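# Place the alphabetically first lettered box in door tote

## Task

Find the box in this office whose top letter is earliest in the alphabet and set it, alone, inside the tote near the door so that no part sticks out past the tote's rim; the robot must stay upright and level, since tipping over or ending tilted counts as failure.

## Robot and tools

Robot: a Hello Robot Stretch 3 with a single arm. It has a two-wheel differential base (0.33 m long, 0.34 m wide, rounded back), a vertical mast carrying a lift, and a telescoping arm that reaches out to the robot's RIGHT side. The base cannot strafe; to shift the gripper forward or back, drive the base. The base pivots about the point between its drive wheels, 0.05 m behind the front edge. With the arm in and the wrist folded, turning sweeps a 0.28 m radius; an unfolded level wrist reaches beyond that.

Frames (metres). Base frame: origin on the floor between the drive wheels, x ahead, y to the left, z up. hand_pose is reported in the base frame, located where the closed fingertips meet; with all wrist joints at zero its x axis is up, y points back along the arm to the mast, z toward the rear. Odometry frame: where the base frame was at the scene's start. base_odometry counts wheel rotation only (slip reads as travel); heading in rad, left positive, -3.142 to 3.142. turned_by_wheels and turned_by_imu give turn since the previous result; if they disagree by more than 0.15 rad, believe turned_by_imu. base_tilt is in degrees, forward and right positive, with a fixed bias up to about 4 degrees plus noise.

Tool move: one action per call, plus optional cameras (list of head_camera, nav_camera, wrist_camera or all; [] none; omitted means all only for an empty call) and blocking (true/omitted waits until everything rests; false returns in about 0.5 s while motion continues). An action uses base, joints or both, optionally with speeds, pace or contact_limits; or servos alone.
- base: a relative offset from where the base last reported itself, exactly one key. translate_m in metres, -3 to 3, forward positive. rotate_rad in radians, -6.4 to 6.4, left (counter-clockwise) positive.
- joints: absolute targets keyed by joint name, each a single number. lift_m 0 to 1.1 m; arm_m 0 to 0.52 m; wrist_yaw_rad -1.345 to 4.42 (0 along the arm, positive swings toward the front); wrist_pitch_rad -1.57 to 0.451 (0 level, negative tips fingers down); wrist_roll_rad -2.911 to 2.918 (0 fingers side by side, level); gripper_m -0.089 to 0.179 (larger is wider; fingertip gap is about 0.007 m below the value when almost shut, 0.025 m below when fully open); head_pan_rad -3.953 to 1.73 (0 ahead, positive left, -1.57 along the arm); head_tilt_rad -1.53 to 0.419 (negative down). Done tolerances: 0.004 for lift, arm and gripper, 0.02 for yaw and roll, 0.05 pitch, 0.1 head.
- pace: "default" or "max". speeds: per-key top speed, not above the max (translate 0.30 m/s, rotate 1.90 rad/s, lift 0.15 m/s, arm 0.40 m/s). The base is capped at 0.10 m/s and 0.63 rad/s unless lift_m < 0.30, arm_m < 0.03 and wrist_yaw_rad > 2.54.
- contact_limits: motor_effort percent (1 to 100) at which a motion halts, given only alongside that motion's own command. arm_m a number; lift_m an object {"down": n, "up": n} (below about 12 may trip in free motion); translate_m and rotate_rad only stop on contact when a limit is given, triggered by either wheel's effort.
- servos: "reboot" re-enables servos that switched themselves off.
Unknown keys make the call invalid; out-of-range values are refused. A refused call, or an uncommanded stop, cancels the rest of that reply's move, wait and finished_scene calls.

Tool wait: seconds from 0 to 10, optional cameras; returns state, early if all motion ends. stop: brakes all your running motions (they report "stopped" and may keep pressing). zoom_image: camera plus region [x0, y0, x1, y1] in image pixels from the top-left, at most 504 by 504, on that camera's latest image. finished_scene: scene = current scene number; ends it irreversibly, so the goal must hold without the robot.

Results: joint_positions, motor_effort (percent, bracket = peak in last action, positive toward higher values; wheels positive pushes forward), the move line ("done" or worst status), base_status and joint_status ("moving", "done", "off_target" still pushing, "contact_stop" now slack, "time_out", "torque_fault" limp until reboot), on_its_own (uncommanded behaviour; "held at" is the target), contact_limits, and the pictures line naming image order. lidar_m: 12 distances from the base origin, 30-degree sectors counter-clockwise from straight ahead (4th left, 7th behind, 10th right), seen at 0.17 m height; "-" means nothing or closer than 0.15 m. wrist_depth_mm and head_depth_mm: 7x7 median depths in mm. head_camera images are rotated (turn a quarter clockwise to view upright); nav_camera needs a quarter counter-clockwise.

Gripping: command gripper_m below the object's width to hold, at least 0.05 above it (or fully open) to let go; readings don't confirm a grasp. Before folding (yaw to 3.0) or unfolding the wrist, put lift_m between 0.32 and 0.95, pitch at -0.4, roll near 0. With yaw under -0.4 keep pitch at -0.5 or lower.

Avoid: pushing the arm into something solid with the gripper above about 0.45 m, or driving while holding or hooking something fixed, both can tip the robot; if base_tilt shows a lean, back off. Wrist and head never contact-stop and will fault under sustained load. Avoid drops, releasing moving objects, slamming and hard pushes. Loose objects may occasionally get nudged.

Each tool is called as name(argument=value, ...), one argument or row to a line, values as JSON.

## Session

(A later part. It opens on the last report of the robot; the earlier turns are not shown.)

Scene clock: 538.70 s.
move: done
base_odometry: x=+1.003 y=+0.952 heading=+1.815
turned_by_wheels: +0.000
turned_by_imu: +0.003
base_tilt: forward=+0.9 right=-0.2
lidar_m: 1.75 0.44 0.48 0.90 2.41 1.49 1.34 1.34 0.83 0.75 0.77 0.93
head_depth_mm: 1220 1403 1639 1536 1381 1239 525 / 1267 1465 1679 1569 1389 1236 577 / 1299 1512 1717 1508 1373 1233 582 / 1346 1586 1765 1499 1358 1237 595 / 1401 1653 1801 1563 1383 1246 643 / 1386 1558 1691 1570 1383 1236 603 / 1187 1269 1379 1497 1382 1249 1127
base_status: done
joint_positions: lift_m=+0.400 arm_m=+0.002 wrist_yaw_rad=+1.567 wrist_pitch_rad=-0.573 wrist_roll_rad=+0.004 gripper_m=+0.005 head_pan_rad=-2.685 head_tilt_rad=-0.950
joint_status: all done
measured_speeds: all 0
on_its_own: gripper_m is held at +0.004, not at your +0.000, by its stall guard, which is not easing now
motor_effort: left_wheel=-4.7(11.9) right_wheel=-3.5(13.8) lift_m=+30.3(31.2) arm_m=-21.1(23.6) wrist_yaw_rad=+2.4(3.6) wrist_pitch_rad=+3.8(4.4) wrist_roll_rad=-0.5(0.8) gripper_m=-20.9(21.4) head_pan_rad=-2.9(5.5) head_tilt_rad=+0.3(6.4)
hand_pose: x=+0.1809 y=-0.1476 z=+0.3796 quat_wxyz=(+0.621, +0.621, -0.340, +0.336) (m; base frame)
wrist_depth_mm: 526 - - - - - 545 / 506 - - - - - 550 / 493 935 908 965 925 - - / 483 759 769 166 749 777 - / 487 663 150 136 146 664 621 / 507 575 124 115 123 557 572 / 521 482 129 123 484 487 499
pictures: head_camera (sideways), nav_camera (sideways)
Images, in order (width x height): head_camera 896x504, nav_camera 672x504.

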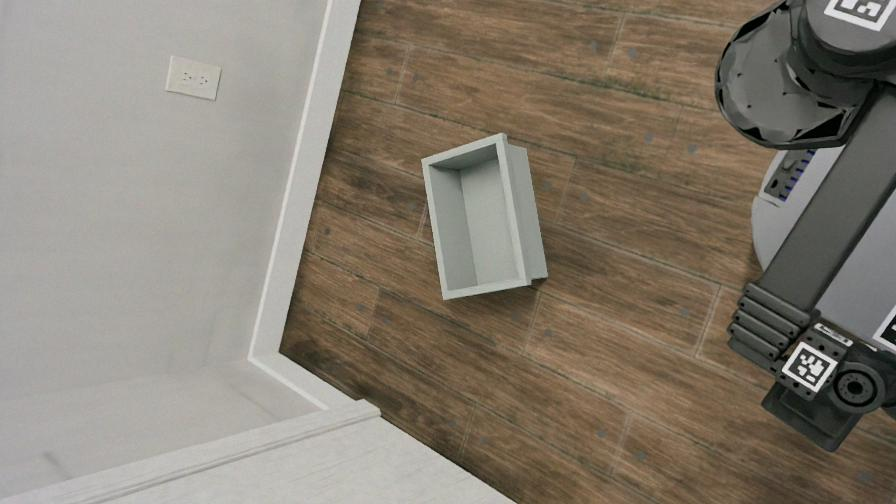

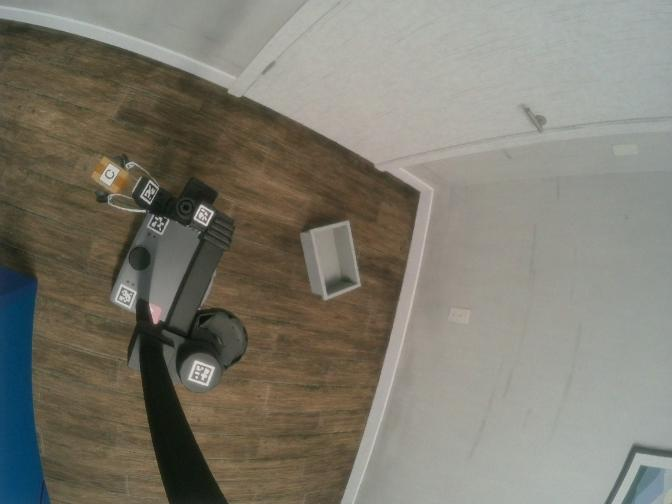

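move(
  base={"rotate_rad": -0.1},
  joints={"wrist_yaw_rad": 0.817, "wrist_pitch_rad": -0.785},
)

move(
  base={"translate_m": -0.798},
  joints={"head_pan_rad": -1.42, "head_tilt_rad": -1.15},
  pace="max",
  cameras=["head_camera", "wrist_camera"],
)

Scene clock: 569.70 s.
move: done
base_odometry: x=+1.003 y=+0.952 heading=+1.715
turned_by_wheels: -0.099
turned_by_imu: -0.098
base_tilt: forward=+0.9 right=-0.1
lidar_m: 1.47 0.44 0.45 0.76 2.76 1.57 1.34 1.34 0.88 0.75 0.77 0.88
head_depth_mm: 1220 1411 1669 1555 1370 1237 526 / 1249 1442 1690 1565 1378 1235 576 / 1281 1489 1717 1542 1391 1238 584 / 1307 1524 1741 1500 1378 1239 595 / 1334 1558 1771 1527 1376 1249 630 / 1375 1614 1773 1579 1382 1236 606 / 1373 1491 1578 1538 1392 1241 1130
base_status: done
joint_positions: lift_m=+0.400 arm_m=+0.002 wrist_yaw_rad=+0.820 wrist_pitch_rad=-0.800 wrist_roll_rad=+0.004 gripper_m=+0.005 head_pan_rad=-2.685 head_tilt_rad=-0.950
joint_status: all done
measured_speeds: all 0
on_its_own: gripper_m is held at +0.004, not at your +0.000, by its stall guard, which is not easing now
motor_effort: left_wheel=+10.7(12.8) right_wheel=-10.3(14.6) lift_m=+30.2(30.4) arm_m=-20.2(20.3) wrist_yaw_rad=-2.3(5.9) wrist_pitch_rad=+2.4(5.6) wrist_roll_rad=-0.5(0.7) gripper_m=-21.0(21.4) head_pan_rad=-2.9(4.2) head_tilt_rad=-1.0(2.1)
hand_pose: x=+0.0965 y=-0.2568 z=+0.3381 quat_wxyz=(+0.706, +0.512, -0.488, +0.006) (m; base frame)
wrist_depth_mm: 917 875 - - 546 488 435 / 783 790 784 750 - 535 455 / 681 675 675 667 653 564 505 / 607 606 606 166 597 595 581 / 544 550 150 136 146 541 534 / 491 490 125 115 123 482 492 / 459 438 126 123 431 441 445
pictures: none

Scene clock: 578.63 s.
move: done
base_odometry: x=+1.118 y=+0.162 heading=+1.715
turned_by_wheels: +0.000
turned_by_imu: +0.003
base_tilt: forward=+0.9 right=+0.0
lidar_m: 1.90 1.15 1.31 2.19 1.22 0.68 0.58 0.58 0.66 0.98 0.97 1.11
head_depth_mm: 1097 1346 1480 1379 1271 1185 1104 / 1078 1332 1509 1369 1283 604 569 / 1044 1278 1486 1382 1246 1016 972 / 1038 1278 1491 1351 915 1062 973 / 1026 1262 1490 1387 1265 1195 1119 / 1025 1244 1489 1379 1276 1186 1128 / 1016 1231 1475 1399 1284 1200 1126
base_status: done
joint_positions: lift_m=+0.400 arm_m=+0.002 wrist_yaw_rad=+0.820 wrist_pitch_rad=-0.800 wrist_roll_rad=+0.004 gripper_m=+0.005 head_pan_rad=-1.420 head_tilt_rad=-1.150
joint_status: all done
measured_speeds: all 0
on_its_own: gripper_m is held at +0.004, not at your +0.000, by its stall guard, which is not easing now
motor_effort: left_wheel=-7.8(12.1) right_wheel=-2.3(14.4) lift_m=+29.1(30.4) arm_m=-18.5(20.2) wrist_yaw_rad=-2.1(3.1) wrist_pitch_rad=+2.6(3.0) wrist_roll_rad=-0.8(0.8) gripper_m=-20.9(22.0) head_pan_rad=-3.0(5.3) head_tilt_rad=-5.9(8.3)
hand_pose: x=+0.0963 y=-0.2568 z=+0.3380 quat_wxyz=(+0.706, +0.512, -0.488, +0.006) (m; base frame)
wrist_depth_mm: 919 920 955 842 - - 569 / 774 775 769 793 775 747 644 / 684 673 675 681 675 675 674 / 606 600 621 165 472 593 601 / 548 551 150 136 144 538 544 / 492 491 124 115 122 470 487 / 463 435 125 123 120 337 445
pictures: head_camera (sideways), wrist_camera
Images, in order (width x height): head_camera 896x504, wrist_camera 644x364.

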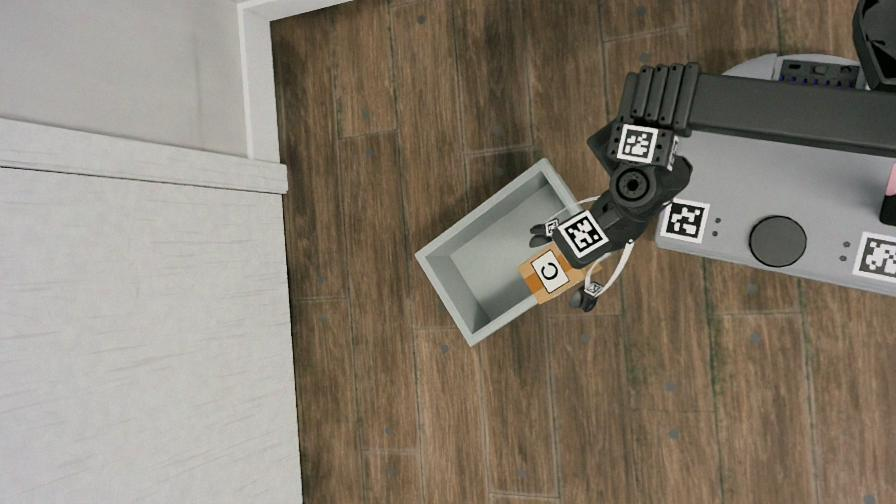

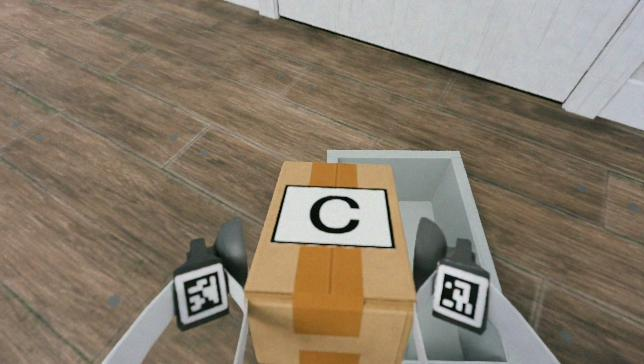

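move(
  base={"translate_m": 0.04},
  joints={"wrist_yaw_rad": 0.79, "arm_m": 0.158, "lift_m": 0.25},
  cameras=["head_camera", "wrist_camera"],
)

Scene clock: 608.93 s.
move: done
base_odometry: x=+1.112 y=+0.202 heading=+1.715
turned_by_wheels: +0.000
turned_by_imu: +0.001
base_tilt: forward=+1.0 right=-0.2
lidar_m: 1.88 1.11 1.27 2.14 1.30 0.73 0.62 0.62 0.70 0.43 0.42 1.10
head_depth_mm: 1078 1329 1500 1378 1276 1188 1104 / 1040 1305 1489 1374 827 763 703 / 1041 1271 1480 1385 1236 1043 959 / 1031 1268 1495 1331 1264 1136 979 / 1019 1239 1493 1384 1281 1200 1120 / 1012 1238 1470 1383 1283 1205 1119 / 1002 1226 1481 1384 1287 1199 1120
base_status: done
joint_positions: lift_m=+0.250 arm_m=+0.158 wrist_yaw_rad=+0.793 wrist_pitch_rad=-0.801 wrist_roll_rad=+0.004 gripper_m=+0.005 head_pan_rad=-1.420 head_tilt_rad=-1.150
joint_status: all done
measured_speeds: all 0
on_its_own: gripper_m is held at +0.004, not at your +0.000, by its stall guard, which is not easing now
motor_effort: left_wheel=+6.6(9.4) right_wheel=+4.1(10.8) lift_m=+21.1(25.5) arm_m=+23.8(25.8) wrist_yaw_rad=-2.1(5.1) wrist_pitch_rad=+2.7(3.1) wrist_roll_rad=-0.3(0.8) gripper_m=-20.6(21.9) head_pan_rad=-2.3(4.6) head_tilt_rad=-6.9(7.4)
hand_pose: x=+0.0932 y=-0.4161 z=+0.1879 quat_wxyz=(+0.706, +0.506, -0.495, -0.004) (m; base frame)
wrist_depth_mm: 653 643 640 638 608 511 488 / 551 553 549 549 535 535 508 / 474 481 477 479 477 471 470 / 430 424 302 165 277 415 420 / 379 378 150 135 146 376 375 / 350 347 124 115 122 335 343 / 318 114 135 123 242 201 313
pictures: head_camera (sideways), wrist_camera
Images, in order (width x height): head_camera 896x504, wrist_camera 644x364.

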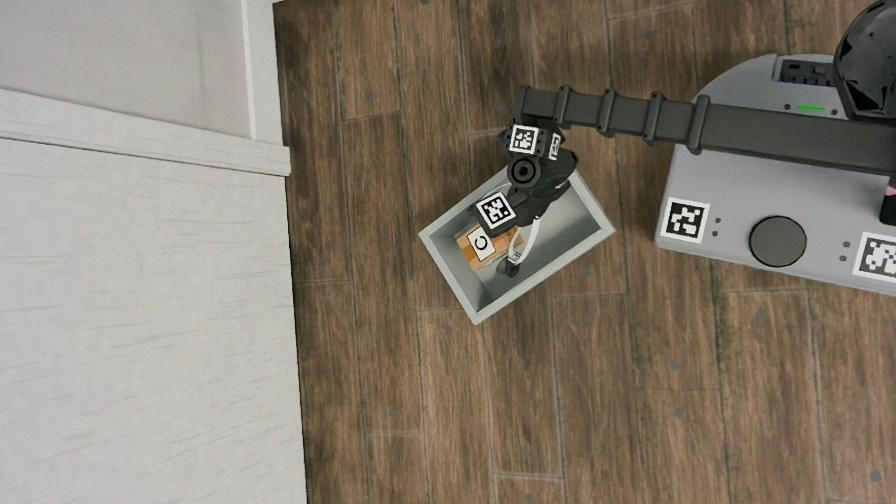

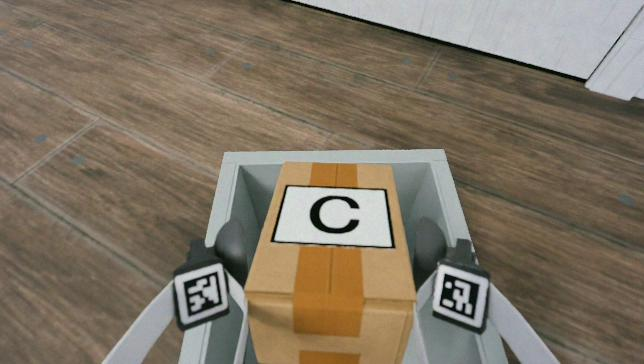

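move(
  joints={"lift_m": 0.135, "wrist_yaw_rad": 0.805},
  speeds={"lift_m": 0.08},
  contact_limits={"lift_m": {"down": 18}},
)

move(
  joints={"lift_m": 0.09},
  speeds={"lift_m": 0.04},
  contact_limits={"lift_m": {"down": 16}},
  cameras=["head_camera", "wrist_camera"],
)

Scene clock: 625.53 s.
move: done
base_odometry: x=+1.112 y=+0.202 heading=+1.715
turned_by_wheels: +0.000
turned_by_imu: +0.001
base_tilt: forward=+0.9 right=-0.1
lidar_m: 1.88 1.11 1.27 2.14 1.30 0.73 0.62 0.62 0.70 0.96 0.96 1.10
head_depth_mm: 1072 1331 1509 1381 1276 1185 1102 / 1038 1306 1490 1379 1245 1022 801 / 1033 1273 1492 1379 1200 1024 821 / 1025 1262 1489 1341 1257 1136 972 / 1019 1255 1489 1389 1282 1190 1112 / 1005 1235 1475 1387 1285 1190 1117 / 1001 1227 1475 1394 1289 1195 1124
base_status: not commanded
joint_positions: lift_m=+0.135 arm_m=+0.158 wrist_yaw_rad=+0.802 wrist_pitch_rad=-0.801 wrist_roll_rad=+0.004 gripper_m=+0.005 head_pan_rad=-1.420 head_tilt_rad=-1.150
joint_status: all done
measured_speeds: all 0
on_its_own: gripper_m is held at +0.004, not at your +0.000, by its stall guard, which is not easing now
motor_effort: left_wheel=+6.6(6.9) right_wheel=+3.8(4.4) lift_m=+21.2(23.7) arm_m=+21.6(22.8) wrist_yaw_rad=+3.8(5.6) wrist_pitch_rad=+2.8(3.1) wrist_roll_rad=-0.6(0.8) gripper_m=-20.1(21.5) head_pan_rad=-2.3(3.7) head_tilt_rad=-5.2(7.1)
contact_limits: lift_m down 18 (down: maximum 72; up: maximum 65)
hand_pose: x=+0.0942 y=-0.4151 z=+0.0729 quat_wxyz=(+0.706, +0.508, -0.493, -0.001) (m; base frame)
wrist_depth_mm: 436 436 435 442 447 425 427 / 369 362 198 - - 201 361 / 321 162 221 - - 186 315 / 286 144 221 165 241 172 275 / 256 137 151 136 145 173 127 / - 120 125 115 122 142 115 / - 111 126 123 120 142 127
pictures: none

Scene clock: 627.17 s.
move: done
base_odometry: x=+1.112 y=+0.202 heading=+1.715
turned_by_wheels: +0.000
turned_by_imu: +0.000
base_tilt: forward=+0.9 right=+0.0
lidar_m: 1.88 1.11 1.27 2.14 1.30 0.73 0.62 0.62 0.70 0.97 0.96 1.10
head_depth_mm: 1079 1329 1500 1366 1272 1185 1094 / 1043 1312 1496 1384 1266 1031 839 / 1036 1266 1491 1388 1246 1031 851 / 1027 1267 1493 1352 1255 1131 975 / 1023 1255 1493 1383 1288 1194 1121 / 1008 1240 1480 1391 1282 1201 1117 / 1004 1227 1486 1385 1284 1189 1125
base_status: not commanded
joint_positions: lift_m=+0.090 arm_m=+0.158 wrist_yaw_rad=+0.802 wrist_pitch_rad=-0.789 wrist_roll_rad=+0.004 gripper_m=+0.005 head_pan_rad=-1.420 head_tilt_rad=-1.150
joint_status: all done
measured_speeds: all 0
on_its_own: gripper_m is held at +0.004, not at your +0.000, by its stall guard, which is not easing now
motor_effort: left_wheel=+6.7(6.9) right_wheel=+3.4(4.2) lift_m=+17.6(22.2) arm_m=+20.9(21.7) wrist_yaw_rad=+3.4(3.8) wrist_pitch_rad=+0.8(3.1) wrist_roll_rad=-0.5(0.7) gripper_m=-20.8(20.8) head_pan_rad=-2.2(3.9) head_tilt_rad=-5.9(7.0)
contact_limits: lift_m down 16 (down: maximum 72; up: maximum 65)
hand_pose: x=+0.0959 y=-0.4167 z=+0.0298 quat_wxyz=(+0.706, +0.505, -0.496, +0.003) (m; base frame)
wrist_depth_mm: 364 138 - - - 160 133 / 110 138 198 - - 172 115 / - 128 199 - - 173 114 / 99 128 197 162 168 173 127 / - 137 150 134 143 173 121 / 94 119 124 115 122 142 115 / - 111 133 125 162 142 126
pictures: head_camera (sideways), wrist_camera
Images, in order (width x height): head_camera 896x504, wrist_camera 644x364.

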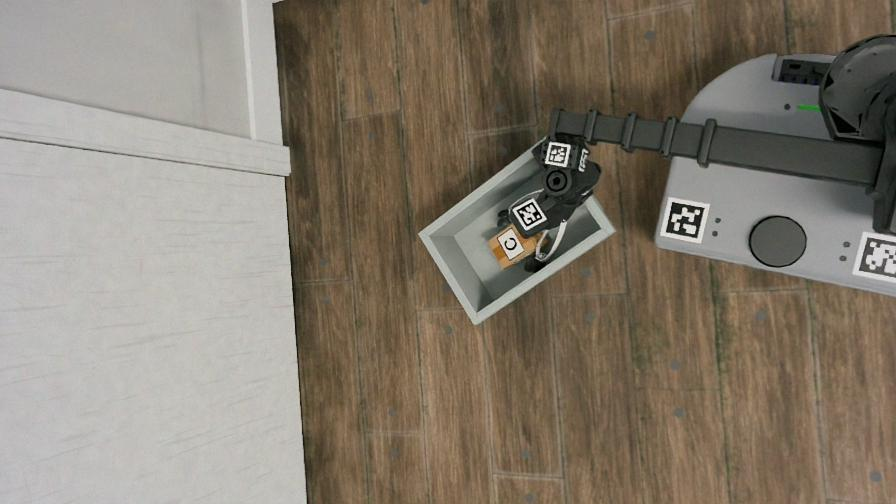

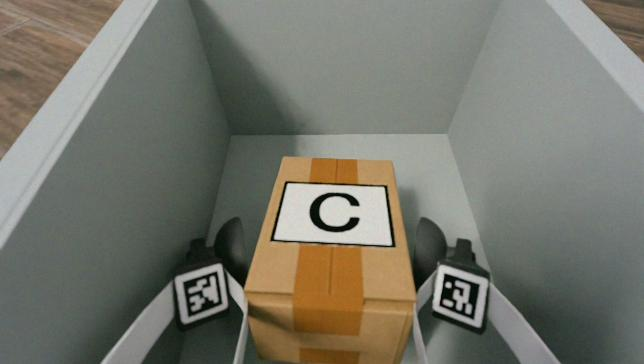

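move(
  joints={"gripper_m": 0.115},
)

move(
  joints={"lift_m": 0.3},
  speeds={"lift_m": 0.06},
  cameras=["head_camera", "wrist_camera"],
)

Scene clock: 633.80 s.
move: done
base_odometry: x=+1.112 y=+0.202 heading=+1.715
turned_by_wheels: +0.000
turned_by_imu: +0.001
base_tilt: forward=+0.9 right=-0.1
lidar_m: 1.88 1.11 1.26 2.14 1.30 0.73 0.62 0.62 0.70 0.97 0.96 1.10
head_depth_mm: 1079 1331 1497 1368 1275 1185 1101 / 1038 1311 1495 1370 1264 1031 841 / 1033 1270 1498 1383 1190 1028 854 / 1029 1262 1474 1349 1252 1133 971 / 1014 1241 1489 1386 1282 1192 1120 / 1013 1240 1468 1392 1279 1195 1119 / 1003 1231 1484 1397 1281 1201 1118
base_status: not commanded
joint_positions: lift_m=+0.090 arm_m=+0.158 wrist_yaw_rad=+0.801 wrist_pitch_rad=-0.793 wrist_roll_rad=+0.004 gripper_m=+0.115 head_pan_rad=-1.420 head_tilt_rad=-1.150
joint_status: all done
measured_speeds: all 0
motor_effort: left_wheel=+6.6(7.0) right_wheel=+3.6(4.1) lift_m=+25.6(25.6) arm_m=+18.1(19.2) wrist_yaw_rad=+4.3(5.0) wrist_pitch_rad=+1.4(1.6) wrist_roll_rad=-0.3(0.7) gripper_m=+1.6(91.7) head_pan_rad=-1.7(4.2) head_tilt_rad=-6.3(6.9)
contact_limits: lift_m down 16 (down: maximum 72; up: maximum 65)
hand_pose: x=+0.0952 y=-0.4163 z=+0.0292 quat_wxyz=(+0.706, +0.506, -0.495, +0.001) (m; base frame)
wrist_depth_mm: 357 141 - - - 159 340 / - 141 198 - - 148 117 / - 140 218 - - 160 102 / - 139 195 165 223 161 107 / - 139 151 148 194 151 113 / 107 121 134 134 177 124 108 / - 120 143 124 164 123 108
pictures: none

Scene clock: 637.90 s.
move: done
base_odometry: x=+1.112 y=+0.202 heading=+1.715
turned_by_wheels: +0.000
turned_by_imu: +0.001
base_tilt: forward=+1.0 right=+0.1
lidar_m: 1.88 1.11 1.27 2.14 1.30 0.72 0.62 0.62 0.71 0.96 0.96 1.10
head_depth_mm: 1069 1327 1484 1379 1272 1189 1039 / 1044 1313 1494 1377 776 712 660 / 1032 1272 1486 1396 1244 1044 967 / 1031 1258 1487 1353 1268 1126 981 / 1023 1237 1489 1386 1274 1203 1122 / 1012 1235 1478 1398 1288 1199 1117 / 1005 1223 1468 1388 1292 1198 1124
base_status: not commanded
joint_positions: lift_m=+0.300 arm_m=+0.158 wrist_yaw_rad=+0.802 wrist_pitch_rad=-0.795 wrist_roll_rad=+0.004 gripper_m=+0.115 head_pan_rad=-1.420 head_tilt_rad=-1.150
joint_status: all done
measured_speeds: all 0
motor_effort: left_wheel=+6.6(6.9) right_wheel=+3.5(3.9) lift_m=+28.6(32.1) arm_m=+15.9(18.2) wrist_yaw_rad=+3.7(4.9) wrist_pitch_rad=+1.6(2.1) wrist_roll_rad=-0.5(0.8) gripper_m=-0.1(2.7) head_pan_rad=-1.4(3.9) head_tilt_rad=-4.6(6.8)
hand_pose: x=+0.0950 y=-0.4159 z=+0.2389 quat_wxyz=(+0.706, +0.507, -0.494, +0.001) (m; base frame)
wrist_depth_mm: 743 750 740 694 - - - / 643 635 629 632 608 - 499 / 550 549 550 543 554 542 525 / 489 487 485 499 485 485 479 / 436 436 379 - 326 437 429 / 397 124 270 - 326 124 395 / 366 124 270 312 288 124 358
pictures: head_camera (sideways), wrist_camera
Images, in order (width x height): head_camera 896x504, wrist_camera 644x364.

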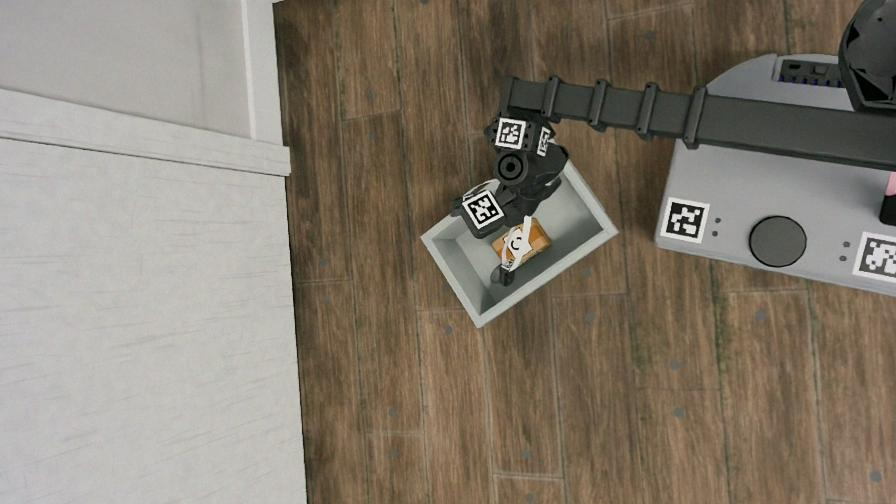

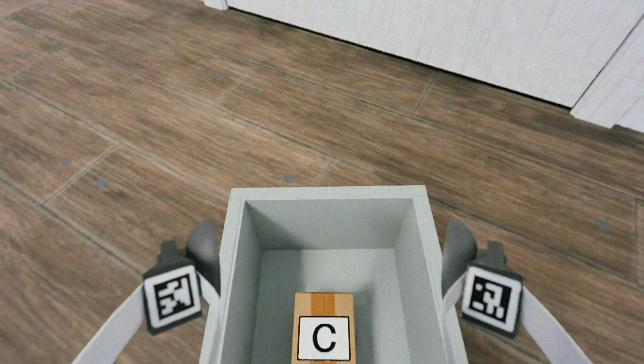

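finished_scene(
  scene=2,
)

The scene is finished: the task was done.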